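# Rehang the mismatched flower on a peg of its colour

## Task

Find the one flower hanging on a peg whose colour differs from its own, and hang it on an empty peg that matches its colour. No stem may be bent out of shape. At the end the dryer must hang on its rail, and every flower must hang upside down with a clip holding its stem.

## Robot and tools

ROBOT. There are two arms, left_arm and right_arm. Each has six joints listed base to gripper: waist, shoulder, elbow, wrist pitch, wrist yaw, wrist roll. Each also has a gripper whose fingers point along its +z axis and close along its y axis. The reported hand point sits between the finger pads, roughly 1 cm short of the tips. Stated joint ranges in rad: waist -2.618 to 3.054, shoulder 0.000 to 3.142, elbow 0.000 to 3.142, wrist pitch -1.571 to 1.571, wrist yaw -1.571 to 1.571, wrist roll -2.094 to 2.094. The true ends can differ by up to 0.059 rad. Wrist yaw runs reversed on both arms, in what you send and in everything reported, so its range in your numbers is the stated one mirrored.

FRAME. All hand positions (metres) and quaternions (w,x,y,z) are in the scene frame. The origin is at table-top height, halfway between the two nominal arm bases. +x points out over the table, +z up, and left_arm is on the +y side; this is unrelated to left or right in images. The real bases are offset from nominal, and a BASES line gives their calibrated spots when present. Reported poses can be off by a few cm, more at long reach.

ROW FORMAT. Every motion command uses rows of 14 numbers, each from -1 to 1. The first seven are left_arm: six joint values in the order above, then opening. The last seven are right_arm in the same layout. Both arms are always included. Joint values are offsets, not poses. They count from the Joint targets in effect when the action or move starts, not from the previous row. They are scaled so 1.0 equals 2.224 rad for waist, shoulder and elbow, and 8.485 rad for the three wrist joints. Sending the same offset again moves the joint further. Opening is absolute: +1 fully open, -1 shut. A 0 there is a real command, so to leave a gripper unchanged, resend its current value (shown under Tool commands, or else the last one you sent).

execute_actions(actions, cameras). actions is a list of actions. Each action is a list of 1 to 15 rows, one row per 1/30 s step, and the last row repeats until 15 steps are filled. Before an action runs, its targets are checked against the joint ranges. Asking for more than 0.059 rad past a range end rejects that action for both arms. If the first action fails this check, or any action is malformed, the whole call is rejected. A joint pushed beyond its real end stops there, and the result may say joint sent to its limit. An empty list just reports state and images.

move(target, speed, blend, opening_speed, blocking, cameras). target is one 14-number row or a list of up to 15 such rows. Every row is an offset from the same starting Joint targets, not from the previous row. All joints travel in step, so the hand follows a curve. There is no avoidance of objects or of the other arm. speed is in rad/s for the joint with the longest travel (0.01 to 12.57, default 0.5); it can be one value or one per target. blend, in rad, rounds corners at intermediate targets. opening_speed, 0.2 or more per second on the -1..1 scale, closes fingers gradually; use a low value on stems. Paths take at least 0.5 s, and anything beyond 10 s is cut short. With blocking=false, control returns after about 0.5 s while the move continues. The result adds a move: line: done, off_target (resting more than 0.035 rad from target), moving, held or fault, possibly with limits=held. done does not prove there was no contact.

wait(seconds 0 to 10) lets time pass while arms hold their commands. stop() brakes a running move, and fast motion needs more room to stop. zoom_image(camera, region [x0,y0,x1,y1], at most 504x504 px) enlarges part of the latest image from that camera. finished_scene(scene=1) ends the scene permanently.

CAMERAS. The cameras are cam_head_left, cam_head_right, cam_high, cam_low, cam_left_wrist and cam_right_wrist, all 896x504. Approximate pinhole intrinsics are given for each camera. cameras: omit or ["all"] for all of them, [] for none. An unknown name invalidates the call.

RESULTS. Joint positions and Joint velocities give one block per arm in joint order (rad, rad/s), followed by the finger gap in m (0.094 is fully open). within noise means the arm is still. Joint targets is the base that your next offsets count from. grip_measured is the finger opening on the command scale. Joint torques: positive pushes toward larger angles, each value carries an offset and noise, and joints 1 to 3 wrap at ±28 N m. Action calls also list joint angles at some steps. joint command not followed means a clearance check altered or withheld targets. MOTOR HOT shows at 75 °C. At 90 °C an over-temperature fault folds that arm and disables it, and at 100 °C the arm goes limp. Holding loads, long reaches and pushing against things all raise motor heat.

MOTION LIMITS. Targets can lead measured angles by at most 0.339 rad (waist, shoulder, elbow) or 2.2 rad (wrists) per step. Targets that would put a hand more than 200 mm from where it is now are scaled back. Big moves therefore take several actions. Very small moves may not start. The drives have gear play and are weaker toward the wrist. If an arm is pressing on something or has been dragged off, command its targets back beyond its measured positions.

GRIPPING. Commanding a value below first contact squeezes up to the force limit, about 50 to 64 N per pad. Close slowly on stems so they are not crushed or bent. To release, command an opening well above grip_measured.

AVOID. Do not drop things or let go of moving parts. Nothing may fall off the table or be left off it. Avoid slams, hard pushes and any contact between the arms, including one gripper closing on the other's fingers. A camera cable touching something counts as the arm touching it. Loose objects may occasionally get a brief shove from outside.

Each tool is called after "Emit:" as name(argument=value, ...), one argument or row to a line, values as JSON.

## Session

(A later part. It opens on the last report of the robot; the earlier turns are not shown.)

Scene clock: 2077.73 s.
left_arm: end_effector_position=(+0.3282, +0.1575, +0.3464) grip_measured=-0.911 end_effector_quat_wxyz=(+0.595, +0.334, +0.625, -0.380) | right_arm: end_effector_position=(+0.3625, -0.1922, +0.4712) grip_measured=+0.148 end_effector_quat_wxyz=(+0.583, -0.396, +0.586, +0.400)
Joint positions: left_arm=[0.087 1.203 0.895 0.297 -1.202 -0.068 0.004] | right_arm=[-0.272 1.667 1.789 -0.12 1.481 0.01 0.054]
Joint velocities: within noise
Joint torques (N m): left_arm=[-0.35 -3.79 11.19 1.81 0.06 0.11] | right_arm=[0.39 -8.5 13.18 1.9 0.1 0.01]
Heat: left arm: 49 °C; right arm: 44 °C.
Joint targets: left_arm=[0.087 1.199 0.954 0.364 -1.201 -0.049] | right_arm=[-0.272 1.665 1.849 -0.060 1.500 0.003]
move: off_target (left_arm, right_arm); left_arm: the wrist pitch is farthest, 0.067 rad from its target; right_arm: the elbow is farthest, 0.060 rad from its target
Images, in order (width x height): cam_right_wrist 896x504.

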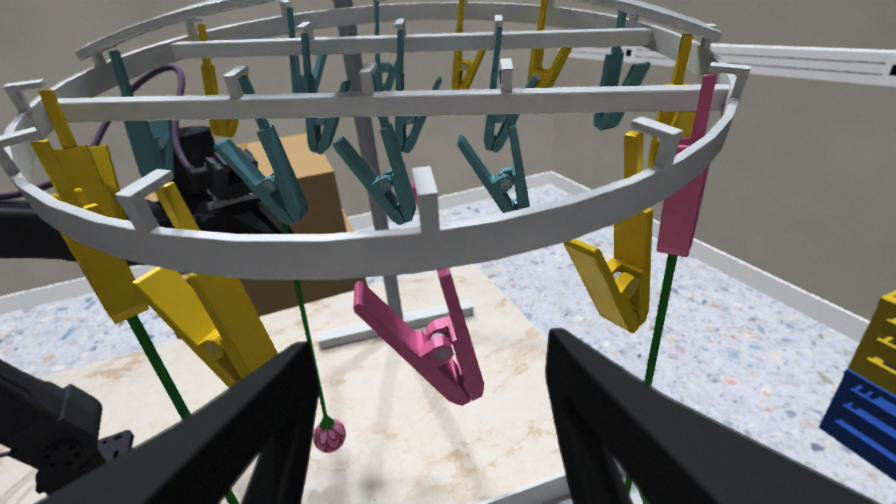

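Emit:
move(
  target=[0, 0, 0, 0, 0, 0, -0.96, 0.0364, 0.036, 0.0189, 0.0044, 0.0039, -0.0121, 0.15],
  speed=0.12,
  cameras=["cam_right_wrist"],
)

Scene clock: 2237.83 s.
left_arm: end_effector_position=(+0.3282, +0.1575, +0.3464) grip_measured=-0.911 end_effector_quat_wxyz=(+0.595, +0.334, +0.625, -0.380) | right_arm: end_effector_position=(+0.3733, -0.1629, +0.4603) grip_measured=+0.148 end_effector_quat_wxyz=(+0.579, -0.455, +0.541, +0.406)
Joint positions: left_arm=[0.087 1.203 0.895 0.297 -1.202 -0.068 0.004] | right_arm=[-0.19 1.746 1.834 -0.08 1.514 -0.081 0.054]
Joint velocities: within noise
Joint torques (N m): left_arm=[-0.43 -3.74 11.23 1.79 0.06 0.15] | right_arm=[0.51 -9.31 13.11 1.84 0.11 -0.13]
Heat: left arm: 51 °C; right arm: 48 °C.
Joint targets: left_arm=[0.087 1.199 0.954 0.364 -1.201 -0.049] | right_arm=[-0.191 1.745 1.891 -0.022 1.533 -0.100]
move: off_target (left_arm, right_arm); left_arm: the wrist pitch is farthest, 0.067 rad from its target; right_arm: the elbow is farthest, 0.057 rad from its target
Images, in order (width x height): cam_right_wrist 896x504.

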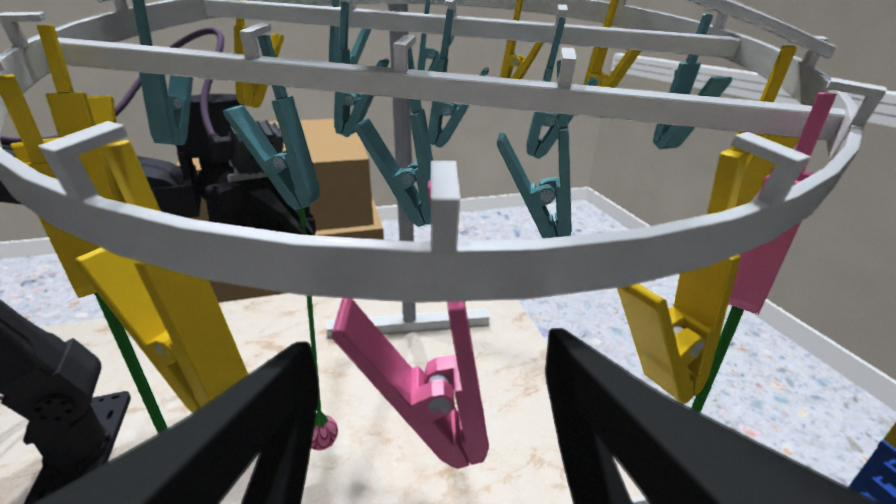

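Emit:
move(
  target=[0,0,0,0,0,0,-0.96,0.0252,0.00315,0.0022,-0.0006,-0.0085,0,0.15],
  speed=0.08,
  cameras=["cam_right_wrist","cam_left_wrist"],
)

Scene clock: 2284.93 s.
left_arm: end_effector_position=(+0.3282, +0.1575, +0.3464) grip_measured=-0.911 end_effector_quat_wxyz=(+0.595, +0.334, +0.625, -0.380) | right_arm: end_effector_position=(+0.3772, -0.1424, +0.4596) grip_measured=+0.148 end_effector_quat_wxyz=(+0.578, -0.457, +0.539, +0.408)
Joint positions: left_arm=[0.087 1.203 0.895 0.297 -1.202 -0.068 0.004] | right_arm=[-0.135 1.752 1.838 -0.08 1.467 -0.082 0.054]
Joint velocities: within noise
Joint torques (N m): left_arm=[-0.51 -3.79 11.23 1.83 0.06 0.19] | right_arm=[0.68 -9.26 13.08 1.85 -0.12 -0.12]
Heat: left arm: 52 °C; right arm: 49 °C.
Joint targets: left_arm=[0.087 1.199 0.954 0.364 -1.201 -0.049] | right_arm=[-0.135 1.752 1.896 -0.027 1.461 -0.100]
move: off_target (left_arm, right_arm); left_arm: the wrist pitch is farthest, 0.067 rad from its target; right_arm: the elbow is farthest, 0.058 rad from its target
Images, in order (width x height): cam_left_wrist 896x504, cam_right_wrist 896x504.

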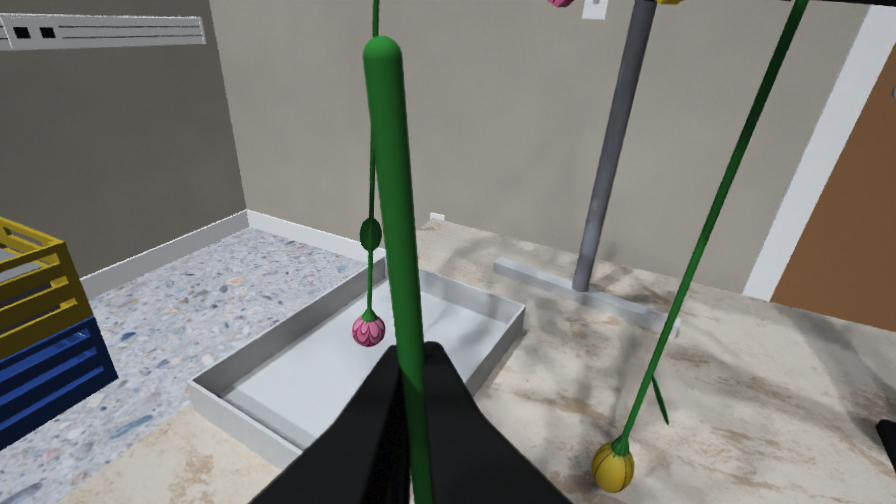

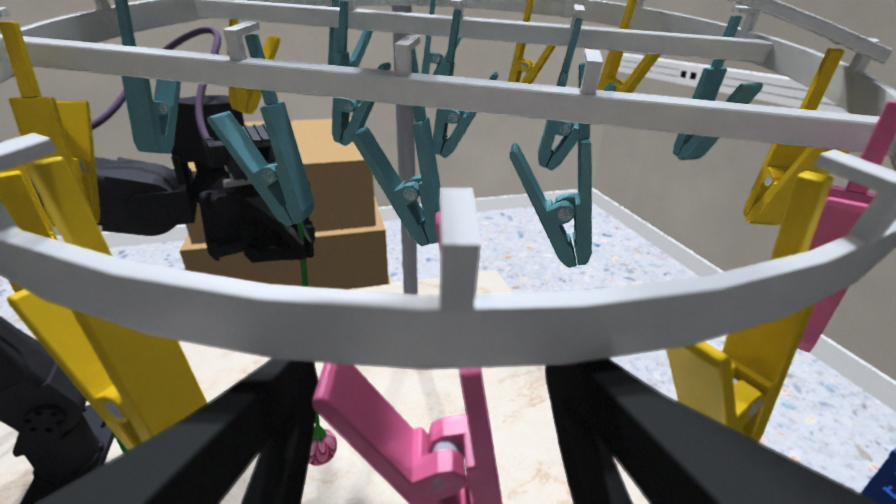

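Emit:
zoom_image(
  camera="cam_right_wrist",
  region=[250, 300, 650, 504],
)

Emit:
wait(
  seconds=0.1,
  cameras=["cam_low", "cam_head_right", "cam_head_left", "cam_high"],
)

Scaled by 1.260 from the camera's 896x504 image, which has a finer 1280x720 frame.

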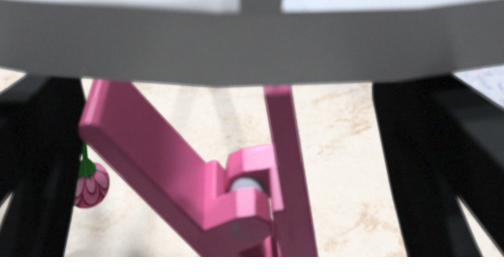

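Scene clock: 2302.87 s.
left_arm: end_effector_position=(+0.3282, +0.1575, +0.3464) grip_measured=-0.911 end_effector_quat_wxyz=(+0.595, +0.334, +0.625, -0.380) | right_arm: end_effector_position=(+0.3775, -0.1425, +0.4596) grip_measured=+0.148 end_effector_quat_wxyz=(+0.578, -0.457, +0.539, +0.408)
Joint positions: left_arm=[0.087 1.203 0.895 0.297 -1.202 -0.068 0.004] | right_arm=[-0.135 1.752 1.838 -0.08 1.465 -0.082 0.054]
Joint velocities: within noise
Joint torques (N m): left_arm=[-0.44 -3.89 11.06 1.75 0 0.17] | right_arm=[0.69 -9.25 13.08 1.84 -0.11 -0.13]
Heat: left arm: 52 °C; right arm: 49 °C.
Joint targets: left_arm=[0.087 1.199 0.954 0.364 -1.201 -0.049] | right_arm=[-0.135 1.752 1.896 -0.027 1.461 -0.100]
Tool commands: left_gripper/opening=-0.96 right_gripper/opening=+0.15
wait: 0.10 s; at rest from the start
Images, in order (width x height): cam_head_left 896x504, cam_head_right 896x504, cam_high 896x504, cam_low 896x504.

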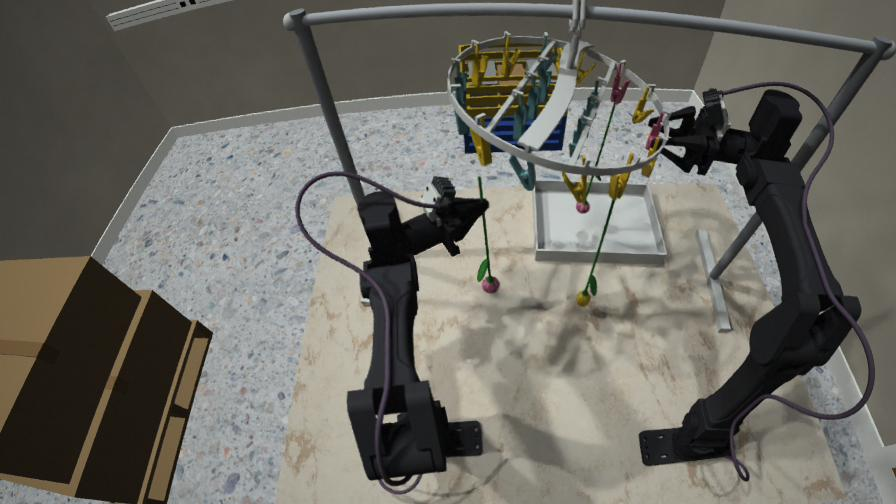

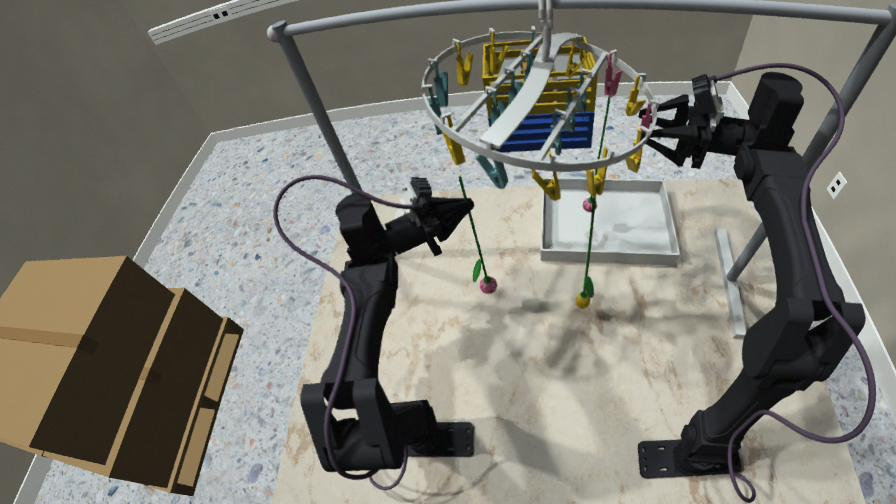

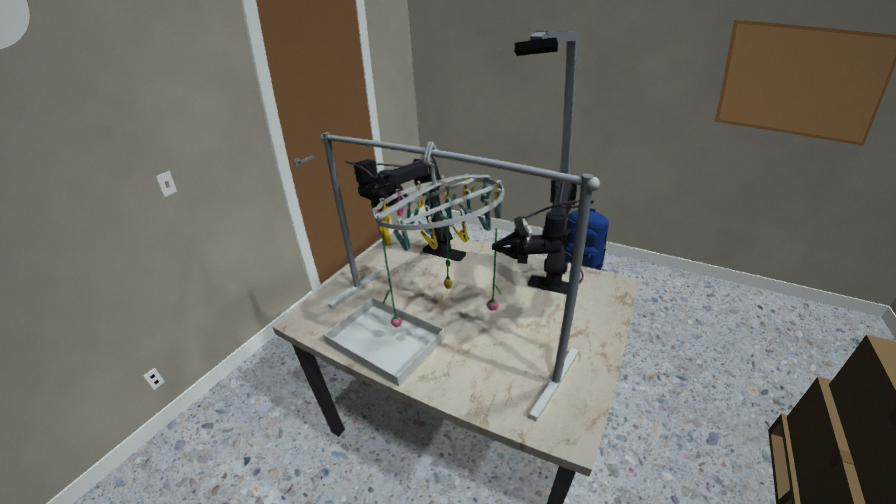

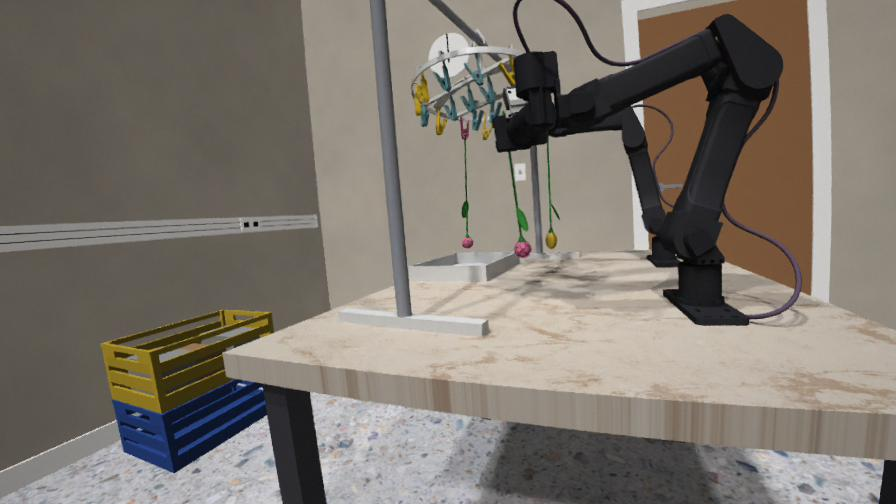

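Emit:
move(
  target=[0,0,0,0,0,0,-0.96,0,0,0,0,0,0,-0.35],
  opening_speed=0.2,
  cameras=["cam_right_wrist"],
)

Scene clock: 2314.53 s.
left_arm: end_effector_position=(+0.3282, +0.1575, +0.3464) grip_measured=-0.911 end_effector_quat_wxyz=(+0.595, +0.334, +0.625, -0.380) | right_arm: end_effector_position=(+0.3779, -0.1432, +0.4596) grip_measured=-0.346 end_effector_quat_wxyz=(+0.579, -0.457, +0.540, +0.406)
Joint positions: left_arm=[0.087 1.203 0.895 0.297 -1.202 -0.068 0.004] | right_arm=[-0.137 1.752 1.838 -0.08 1.464 -0.084 0.031]
Joint velocities: within noise
Joint torques (N m): left_arm=[-0.47 -4 11.17 1.77 0.01 0.11] | right_arm=[0.64 -9.25 13.04 1.83 -0.1 -0.11]
Heat: left arm: 52 °C; right arm: 49 °C.
Joint targets: left_arm=[0.087 1.199 0.954 0.364 -1.201 -0.049] | right_arm=[-0.135 1.752 1.896 -0.027 1.461 -0.100]
move: off_target (left_arm, right_arm); left_arm: the wrist pitch is farthest, 0.067 rad from its target; right_arm: the elbow is farthest, 0.058 rad from its target
Images, in order (width x height): cam_right_wrist 896x504.

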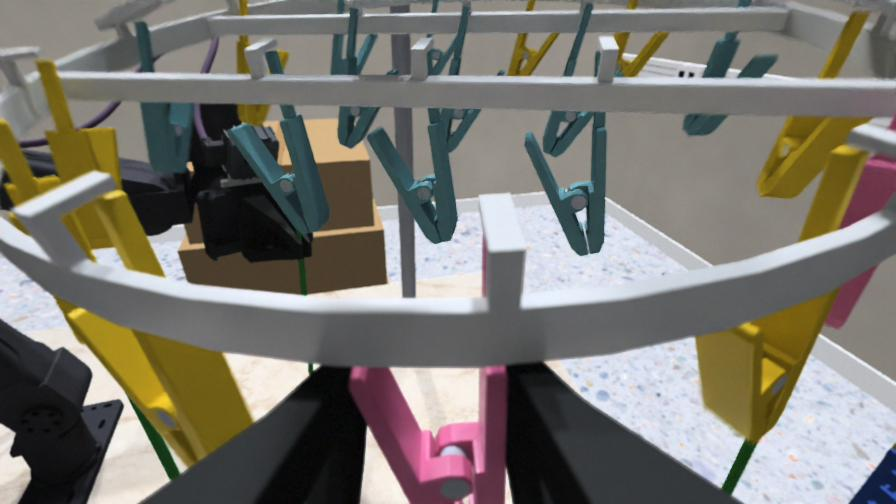

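Emit:
move(
  target=[0,0,0,0,0,0,-0.96,0,0,0,0,0,0,-0.66],
  opening_speed=0.2,
  cameras=["cam_right_wrist"],
)

Scene clock: 2318.77 s.
left_arm: end_effector_position=(+0.3282, +0.1575, +0.3464) grip_measured=-0.911 end_effector_quat_wxyz=(+0.595, +0.334, +0.625, -0.380) | right_arm: end_effector_position=(+0.3781, -0.1438, +0.4596) grip_measured=-0.537 end_effector_quat_wxyz=(+0.579, -0.456, +0.540, +0.406)
Joint positions: left_arm=[0.087 1.203 0.895 0.297 -1.202 -0.068 0.004] | right_arm=[-0.138 1.752 1.838 -0.08 1.464 -0.084 0.022]
Joint velocities: within noise
Joint torques (N m): left_arm=[-0.4 -3.97 11.08 1.76 0.04 0.13] | right_arm=[0.68 -9.25 13.09 1.85 -0.1 -0.11]
Heat: left arm: 52 °C; right arm: 49 °C.
Joint targets: left_arm=[0.087 1.199 0.954 0.364 -1.201 -0.049] | right_arm=[-0.135 1.752 1.896 -0.027 1.461 -0.100]
move: off_target (left_arm, right_arm); left_arm: the wrist pitch is farthest, 0.067 rad from its target; right_arm: the elbow is farthest, 0.058 rad from its target
Images, in order (width x height): cam_right_wrist 896x504.

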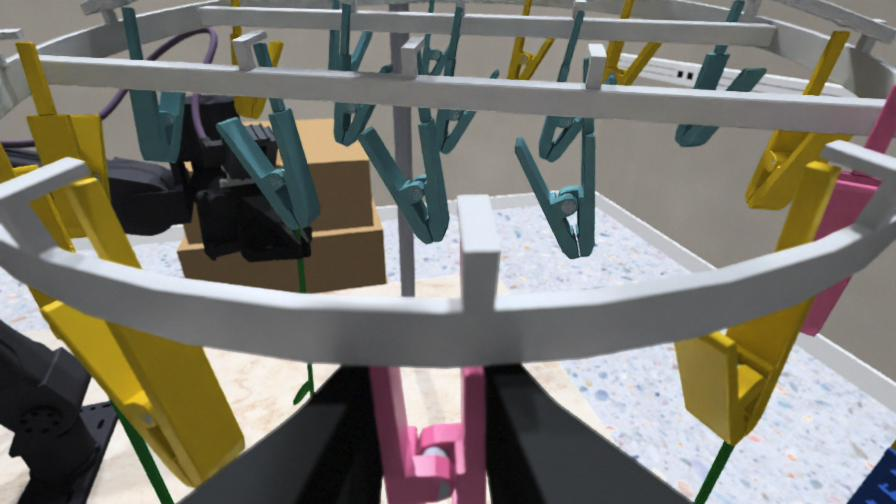

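Emit:
zoom_image(
  camera="cam_right_wrist",
  region=[300, 330, 560, 504],
)

Emit:
zoom_image(
  camera="cam_right_wrist",
  region=[0, 330, 300, 504],
)

Scaled by 1.938 from the camera's 896x504 image, which has a finer 1280x720 frame.

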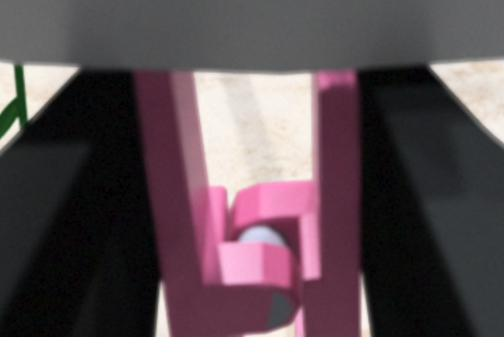

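Scaled by 1.680 from the camera's 896x504 image, which has a finer 1280x720 frame.

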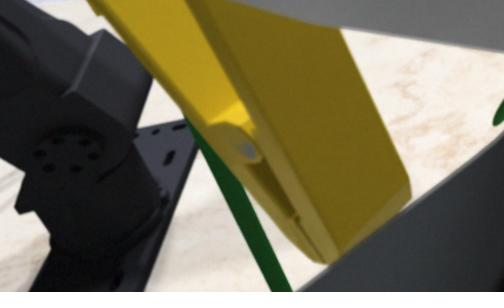

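Emit:
zoom_image(
  camera="cam_head_left",
  region=[360, 150, 520, 290],
)

Emit:
zoom_image(
  camera="cam_head_left",
  region=[620, 60, 820, 220],
)

Emit:
zoom_image(
  camera="cam_head_right",
  region=[600, 60, 800, 220],
)

Emit:
zoom_image(
  camera="cam_low",
  region=[380, 30, 640, 180],
)

This scene's latest camera images include none from cam_head_left. They are from: cam_right_wrist. cam_head_left's image comes with the result of a call that names it in "cameras".

This scene's latest camera images include none from cam_head_left. They are from: cam_right_wrist. cam_head_left's image comes with the result of a call that names it in "cameras".

This scene's latest camera images include none from cam_head_right. They are from: cam_right_wrist. cam_head_right's image comes with the result of a call that names it in "cameras".

This scene's latest camera images include none from cam_low. They are from: cam_right_wrist. cam_low's image comes with the result of a call that names it in "cameras".

Emit:
move(
  target=[0,-0.1268,-0.0944,-0.0242,0,0,-0.96,0,0,0,0,0,0,-0.66],
  speed=0.15,
  cameras=["cam_left_wrist","cam_head_left","cam_head_right"],
)

Scene clock: 2482.17 s.
left_arm: end_effector_position=(+0.2679, +0.1489, +0.3489) grip_measured=-0.911 end_effector_quat_wxyz=(+0.602, +0.338, +0.619, -0.375) | right_arm: end_effector_position=(+0.3781, -0.1438, +0.4596) grip_measured=-0.537 end_effector_quat_wxyz=(+0.579, -0.456, +0.540, +0.406)
Joint positions: left_arm=[0.087 0.938 0.76 0.19 -1.2 -0.068 0.004] | right_arm=[-0.138 1.752 1.838 -0.08 1.464 -0.084 0.022]
Joint velocities: within noise
Joint torques (N m): left_arm=[-0.57 -3.17 4.71 0.92 0.03 0.1] | right_arm=[0.68 -9.25 13.08 1.85 -0.1 -0.11]
Heat: left arm: 52 °C; right arm: 51 °C.
Joint targets: left_arm=[0.087 0.917 0.744 0.159 -1.201 -0.049] | right_arm=[-0.135 1.752 1.896 -0.027 1.461 -0.100]
move: off_target (right_arm); right_arm: the elbow is farthest, 0.058 rad from its target
Images, in order (width x height): cam_head_left 896x504, cam_head_right 896x504, cam_left_wrist 896x504.

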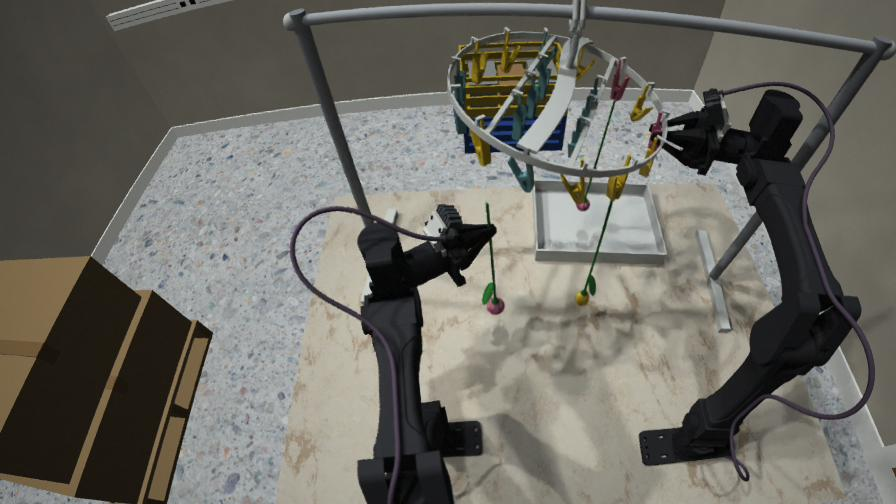

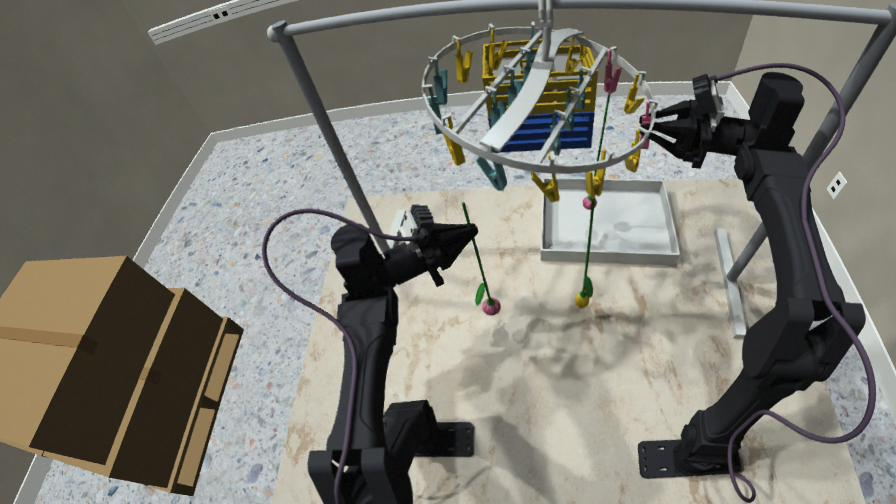

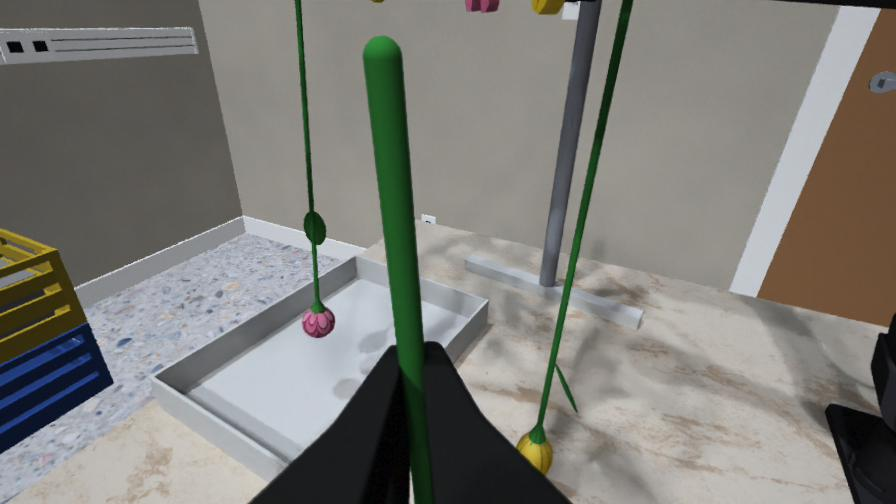

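Emit:
zoom_image(
  camera="cam_head_left",
  region=[620, 60, 820, 220],
)

Emit:
zoom_image(
  camera="cam_head_right",
  region=[560, 30, 800, 220],
)

Emit:
zoom_image(
  camera="cam_head_left",
  region=[360, 180, 560, 330],
)

Scaled by 2.520 from the camera's 896x504 image, which has a finer 1280x720 frame.

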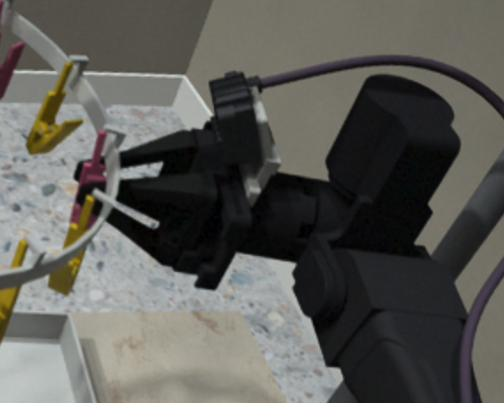

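Scaled by 2.100 from the camera's 896x504 image, which has a finer 1280x720 frame.

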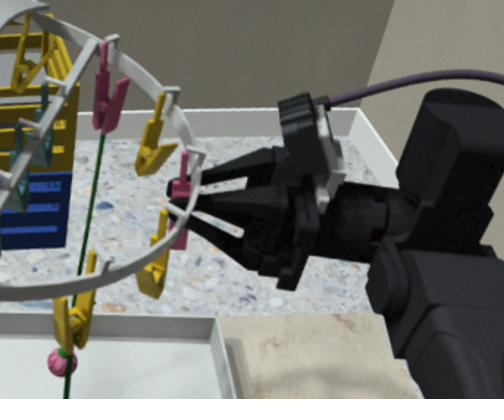

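Scaled by 2.520 from the camera's 896x504 image, which has a finer 1280x720 frame.

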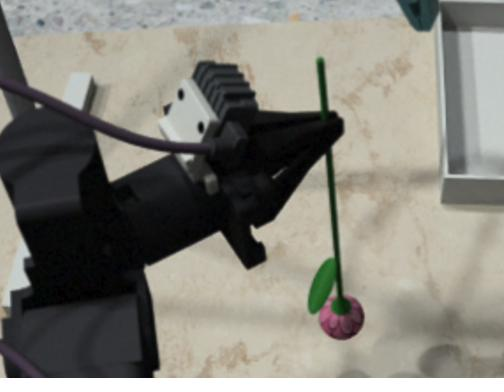

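Emit:
move(
  target=[-0.1996,0,0,0,0,0.0117,-0.96,0,0,0,0,0,0,0.15],
  speed=0.25,
  opening_speed=0.25,
  cameras=["cam_right_wrist","cam_left_wrist"],
)

Scene clock: 2628.87 s.
left_arm: end_effector_position=(+0.1872, +0.0451, +0.3489) grip_measured=-0.911 end_effector_quat_wxyz=(+0.529, +0.491, +0.506, -0.472) | right_arm: end_effector_position=(+0.3781, -0.1438, +0.4596) grip_measured=+0.148 end_effector_quat_wxyz=(+0.579, -0.456, +0.540, +0.406)
Joint positions: left_arm=[-0.355 0.938 0.76 0.19 -1.2 0.03 0.004] | right_arm=[-0.138 1.752 1.838 -0.08 1.464 -0.084 0.054]
Joint velocities: within noise
Joint torques (N m): left_arm=[-0.54 -3.08 4.77 0.91 0.06 0.22] | right_arm=[0.69 -9.26 13.09 1.84 -0.09 -0.11]
Heat: left arm: 37 °C; right arm: 53 °C.
Joint targets: left_arm=[-0.357 0.917 0.744 0.159 -1.201 0.051] | right_arm=[-0.135 1.752 1.896 -0.027 1.461 -0.100]
move: off_target (right_arm); right_arm: the elbow is farthest, 0.058 rad from its target
Images, in order (width x height): cam_left_wrist 896x504, cam_right_wrist 896x504.

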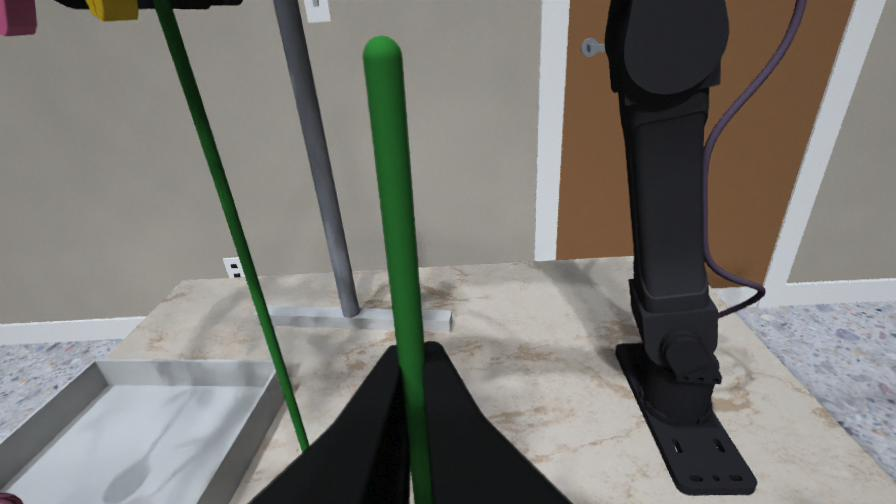

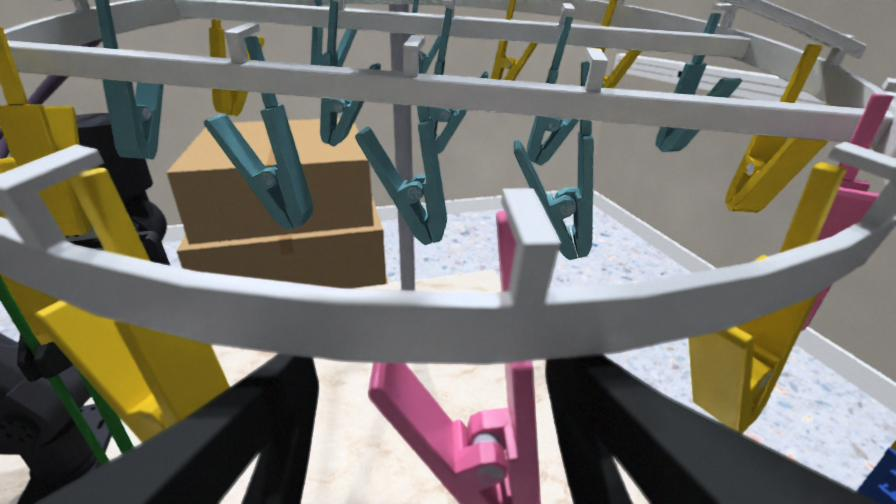

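Emit:
move(
  target=[
    [0,0,0,0,0,0,-0.96,-0.0252,-0.0031,-0.0022,0.0006,0.0085,0,0.15],
    [0,0,0,0,0,0,-0.96,-0.0627,-0.0436,-0.0666,-0.0027,0.0099,0.0,0.15],
  ],
  speed=[0.08,0.2],
  cameras=["cam_right_wrist"],
)

Scene clock: 2638.23 s.
left_arm: end_effector_position=(+0.1872, +0.0451, +0.3489) grip_measured=-0.911 end_effector_quat_wxyz=(+0.529, +0.491, +0.506, -0.472) | right_arm: end_effector_position=(+0.3658, -0.1943, +0.4575) grip_measured=+0.148 end_effector_quat_wxyz=(+0.591, -0.432, +0.560, +0.388)
Joint positions: left_arm=[-0.355 0.938 0.76 0.19 -1.2 0.03 0.004] | right_arm=[-0.276 1.693 1.765 -0.08 1.527 -0.084 0.054]
Joint velocities: within noise
Joint torques (N m): left_arm=[-0.32 -3.06 4.86 0.96 0.03 0.14] | right_arm=[-0.35 -12.27 5.97 1.6 0.14 -0.11]
Heat: left arm: 37 °C; right arm: 52 °C.
Joint targets: left_arm=[-0.357 0.917 0.744 0.159 -1.201 0.051] | right_arm=[-0.275 1.655 1.748 -0.050 1.545 -0.100]
move: off_target (right_arm); right_arm: the shoulder is farthest, 0.038 rad from its target
Images, in order (width x height): cam_right_wrist 896x504.

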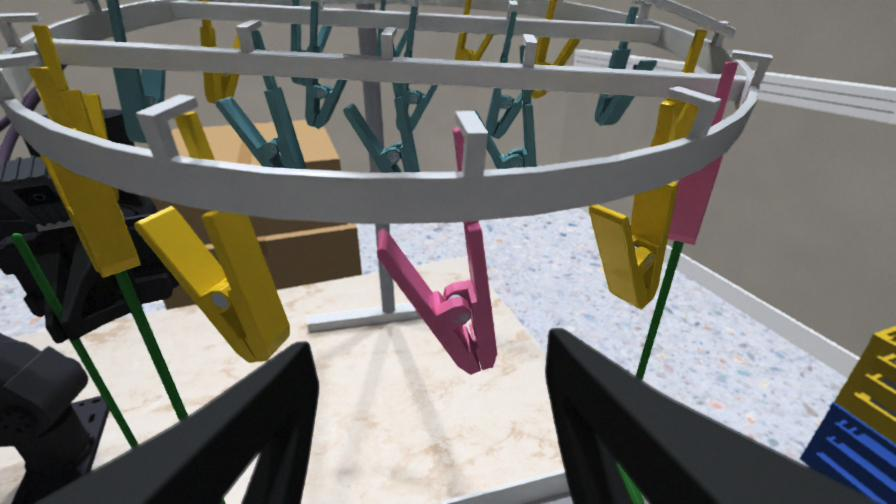

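Emit:
move(
  target=[
    [0,0,0,0,0,0,-0.96,0,-0.3017,-0.3049,0,0,0,-0.2],
    [0,0,0,0,0,0,-0.96,0.2307,-0.2630,-0.3410,0.0209,-0.0334,0.0140,-0.2],
  ],
  speed=[0.5,0.4],
  blend=[0.1,0],
  opening_speed=0.5,
  cameras=["cam_right_wrist","cam_left_wrist","cam_head_left","cam_head_right"],
)

Scene clock: 2647.80 s.
left_arm: end_effector_position=(+0.1872, +0.0451, +0.3489) grip_measured=-0.911 end_effector_quat_wxyz=(+0.529, +0.491, +0.506, -0.472) | right_arm: end_effector_position=(+0.1831, -0.0351, +0.3924) grip_measured=-0.198 end_effector_quat_wxyz=(+0.513, -0.472, +0.528, +0.485)
Joint positions: left_arm=[-0.355 0.938 0.76 0.19 -1.2 0.03 0.004] | right_arm=[0.233 1.077 1.007 0.06 1.267 0.019 0.038]
Joint velocities: within noise
Joint torques (N m): left_arm=[-0.46 -3.11 4.7 0.92 0.03 0.12] | right_arm=[0.58 -3.36 6.43 2.13 -0.11 0.07]
Heat: left arm: 36 °C; right arm: 47 °C.
Joint targets: left_arm=[-0.357 0.917 0.744 0.159 -1.201 0.051] | right_arm=[0.238 1.070 0.989 0.127 1.262 0.019]
move: off_target (right_arm); right_arm: the wrist pitch is farthest, 0.067 rad from its target
Images, in order (width x height): cam_head_left 896x504, cam_head_right 896x504, cam_left_wrist 896x504, cam_right_wrist 896x504.

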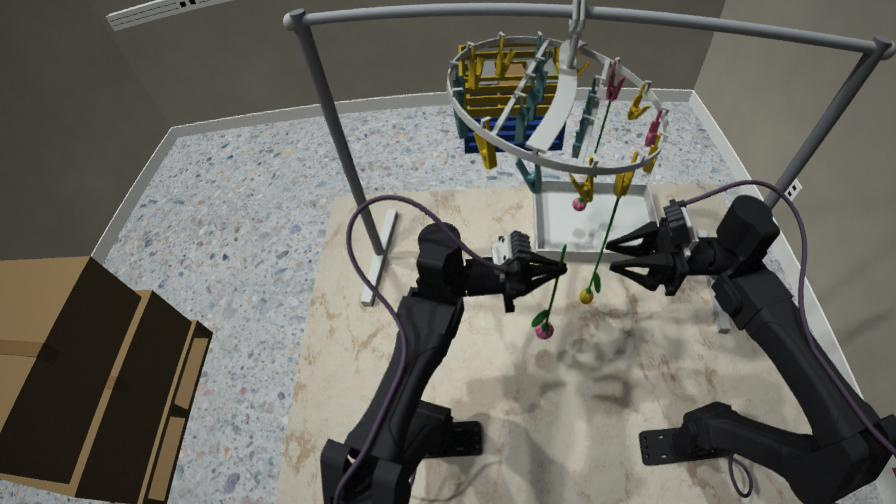

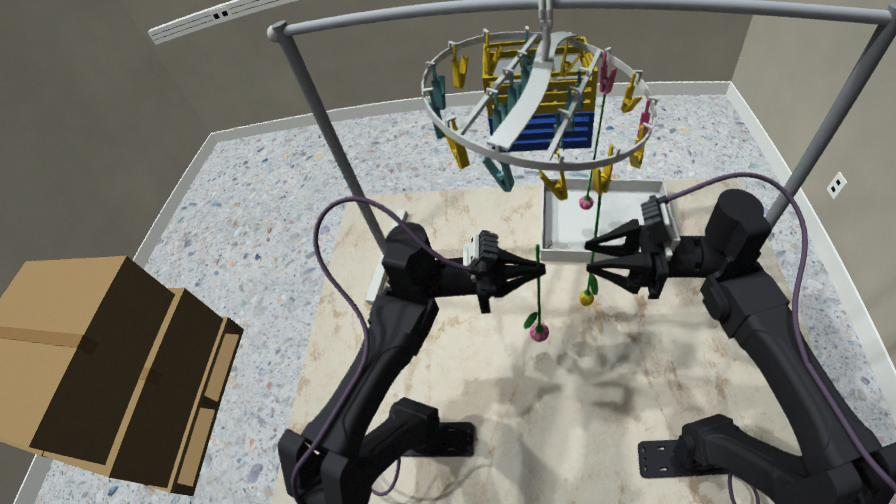

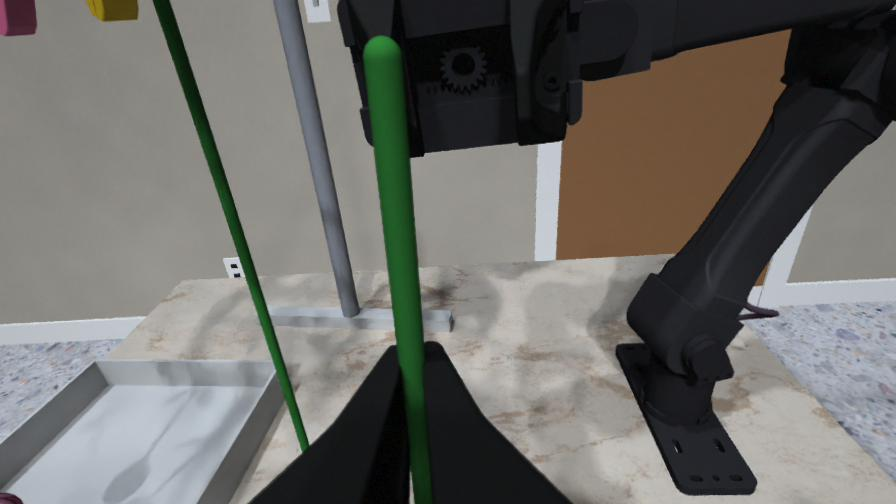

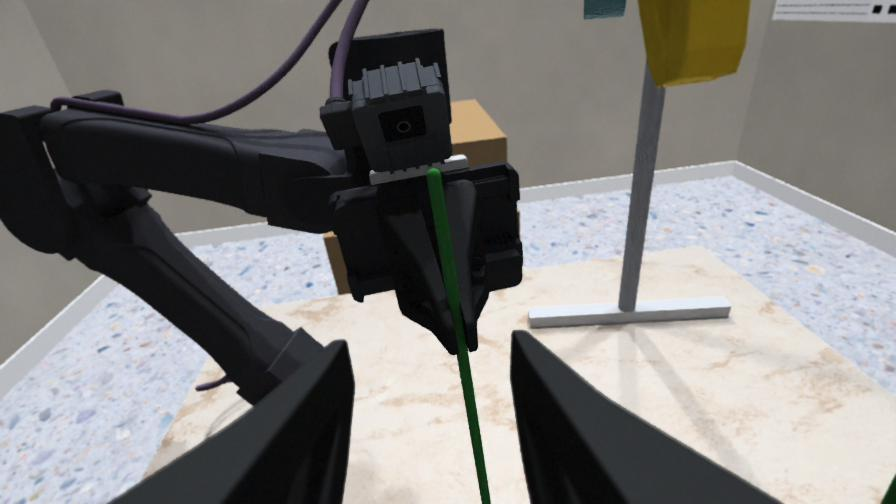

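Emit:
move(
  target=[0,0,0,0,0,0,-0.96,0.0890,0.0427,0.0535,0.0070,-0.0226,-0.0189,-0.2],
  speed=0.2,
  cameras=["cam_right_wrist","cam_high"],
)

Emit:
zoom_image(
  camera="cam_high",
  region=[300, 100, 640, 420],
)

Scene clock: 2748.20 s.
left_arm: end_effector_position=(+0.1872, +0.0451, +0.3489) grip_measured=-0.911 end_effector_quat_wxyz=(+0.529, +0.491, +0.506, -0.472) | right_arm: end_effector_position=(+0.1898, +0.0151, +0.3915) grip_measured=-0.198 end_effector_quat_wxyz=(+0.546, -0.511, +0.489, +0.449)
Joint positions: left_arm=[-0.355 0.938 0.76 0.19 -1.2 0.03 0.004] | right_arm=[0.433 1.17 1.05 0.117 1.076 -0.122 0.038]
Joint velocities: within noise
Joint torques (N m): left_arm=[-0.49 -3.1 4.81 0.93 0.04 0.13] | right_arm=[0.5 -4.15 13.86 2.26 -0.1 -0.12]
Heat: left arm: 34 °C; right arm: 39 °C.
Joint targets: left_arm=[-0.357 0.917 0.744 0.159 -1.201 0.051] | right_arm=[0.436 1.165 1.108 0.186 1.070 -0.141]
move: off_target (right_arm); right_arm: the wrist pitch is farthest, 0.070 rad from its target
Images, in order (width x height): cam_high 896x504, cam_right_wrist 896x504.

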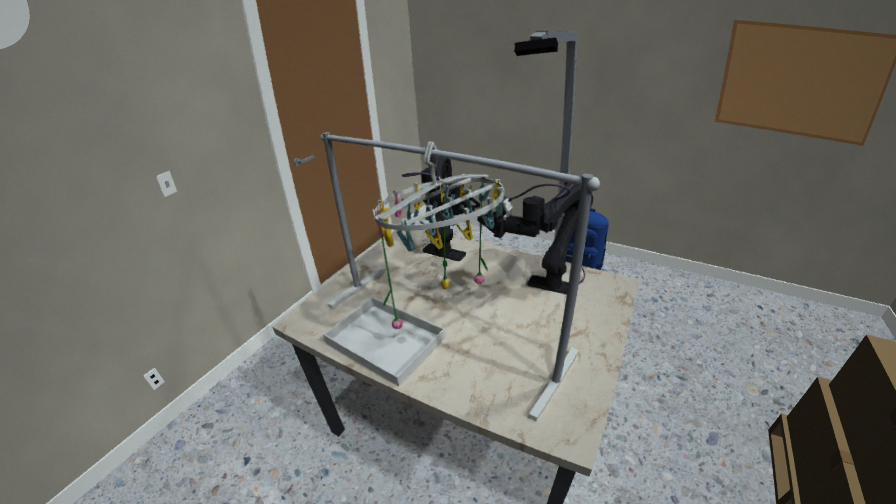

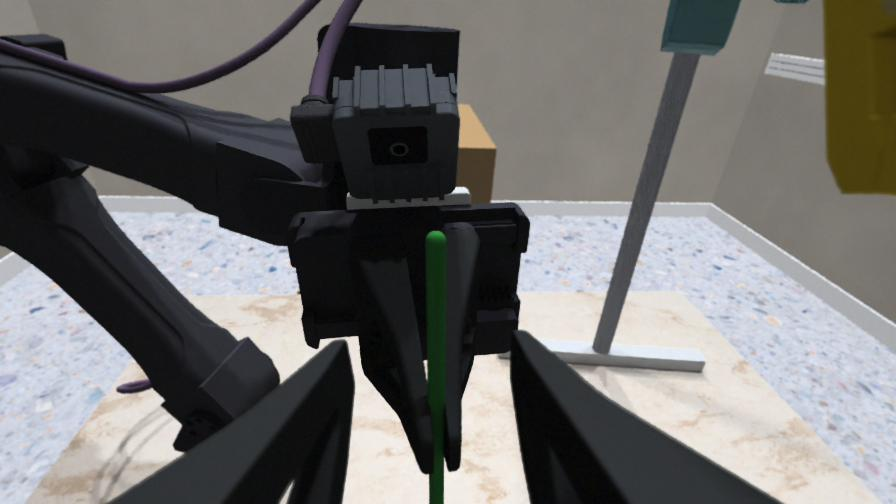

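Scaled by 1.482 from the camera's 896x504 image, which has a finer 1280x720 frame.

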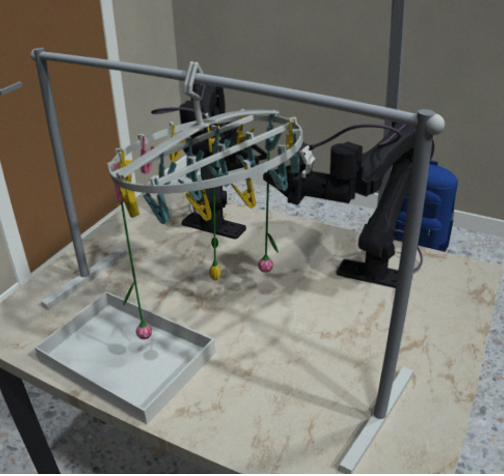

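Emit:
move(
  target=[0,0,0,0,0,0,-0.96,0.0445,0.0328,0.0216,0.0031,-0.0117,0,-0.2],
  speed=0.12,
  cameras=["cam_right_wrist","cam_left_wrist"],
)

Scene clock: 2762.30 s.
left_arm: end_effector_position=(+0.1872, +0.0451, +0.3489) grip_measured=-0.911 end_effector_quat_wxyz=(+0.529, +0.491, +0.506, -0.472) | right_arm: end_effector_position=(+0.1950, +0.0459, +0.3900) grip_measured=-0.198 end_effector_quat_wxyz=(+0.544, -0.512, +0.491, +0.449)
Joint positions: left_arm=[-0.355 0.938 0.76 0.19 -1.2 0.03 0.004] | right_arm=[0.534 1.243 1.094 0.14 0.976 -0.124 0.038]
Joint velocities: within noise
Joint torques (N m): left_arm=[-0.58 -3.34 4.6 0.94 0.03 0.13] | right_arm=[0.68 -5.04 14.24 2.35 -0.13 -0.13]
Heat: left arm: 34 °C; right arm: 46 °C.
Joint targets: left_arm=[-0.357 0.917 0.744 0.159 -1.201 0.051] | right_arm=[0.535 1.238 1.156 0.213 0.971 -0.141]
move: off_target (right_arm); right_arm: the wrist pitch is farthest, 0.073 rad from its target
Images, in order (width x height): cam_left_wrist 896x504, cam_right_wrist 896x504.

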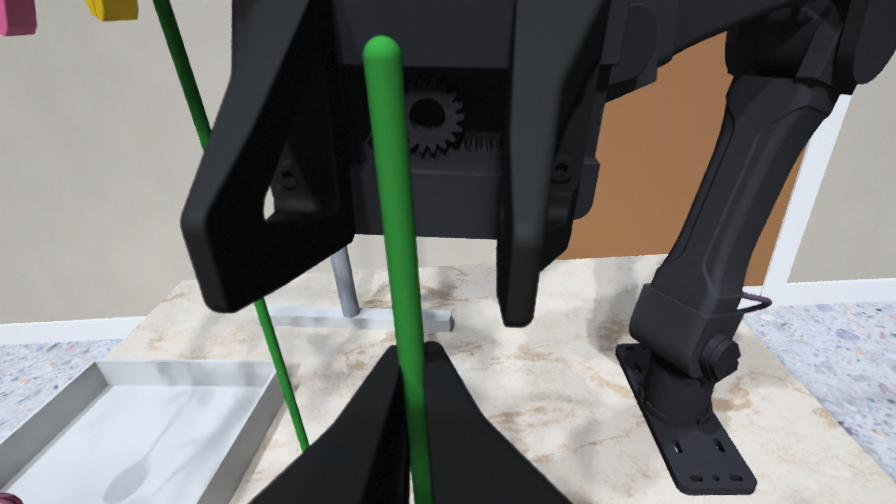

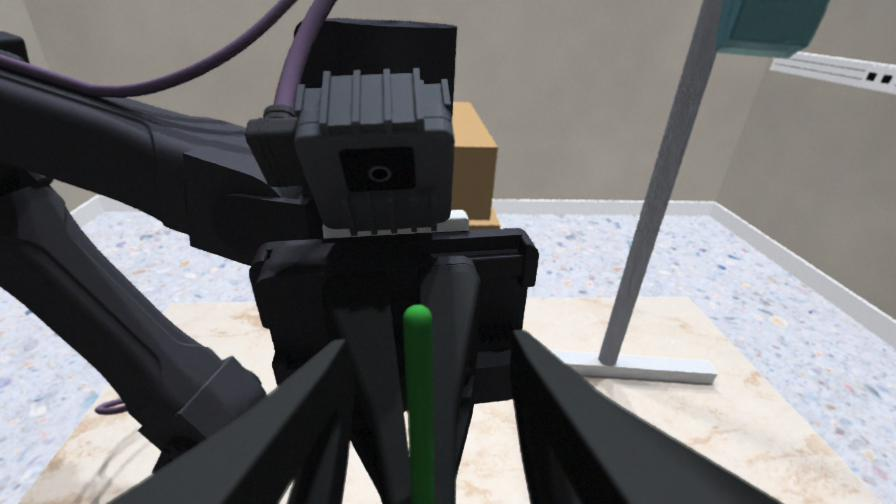

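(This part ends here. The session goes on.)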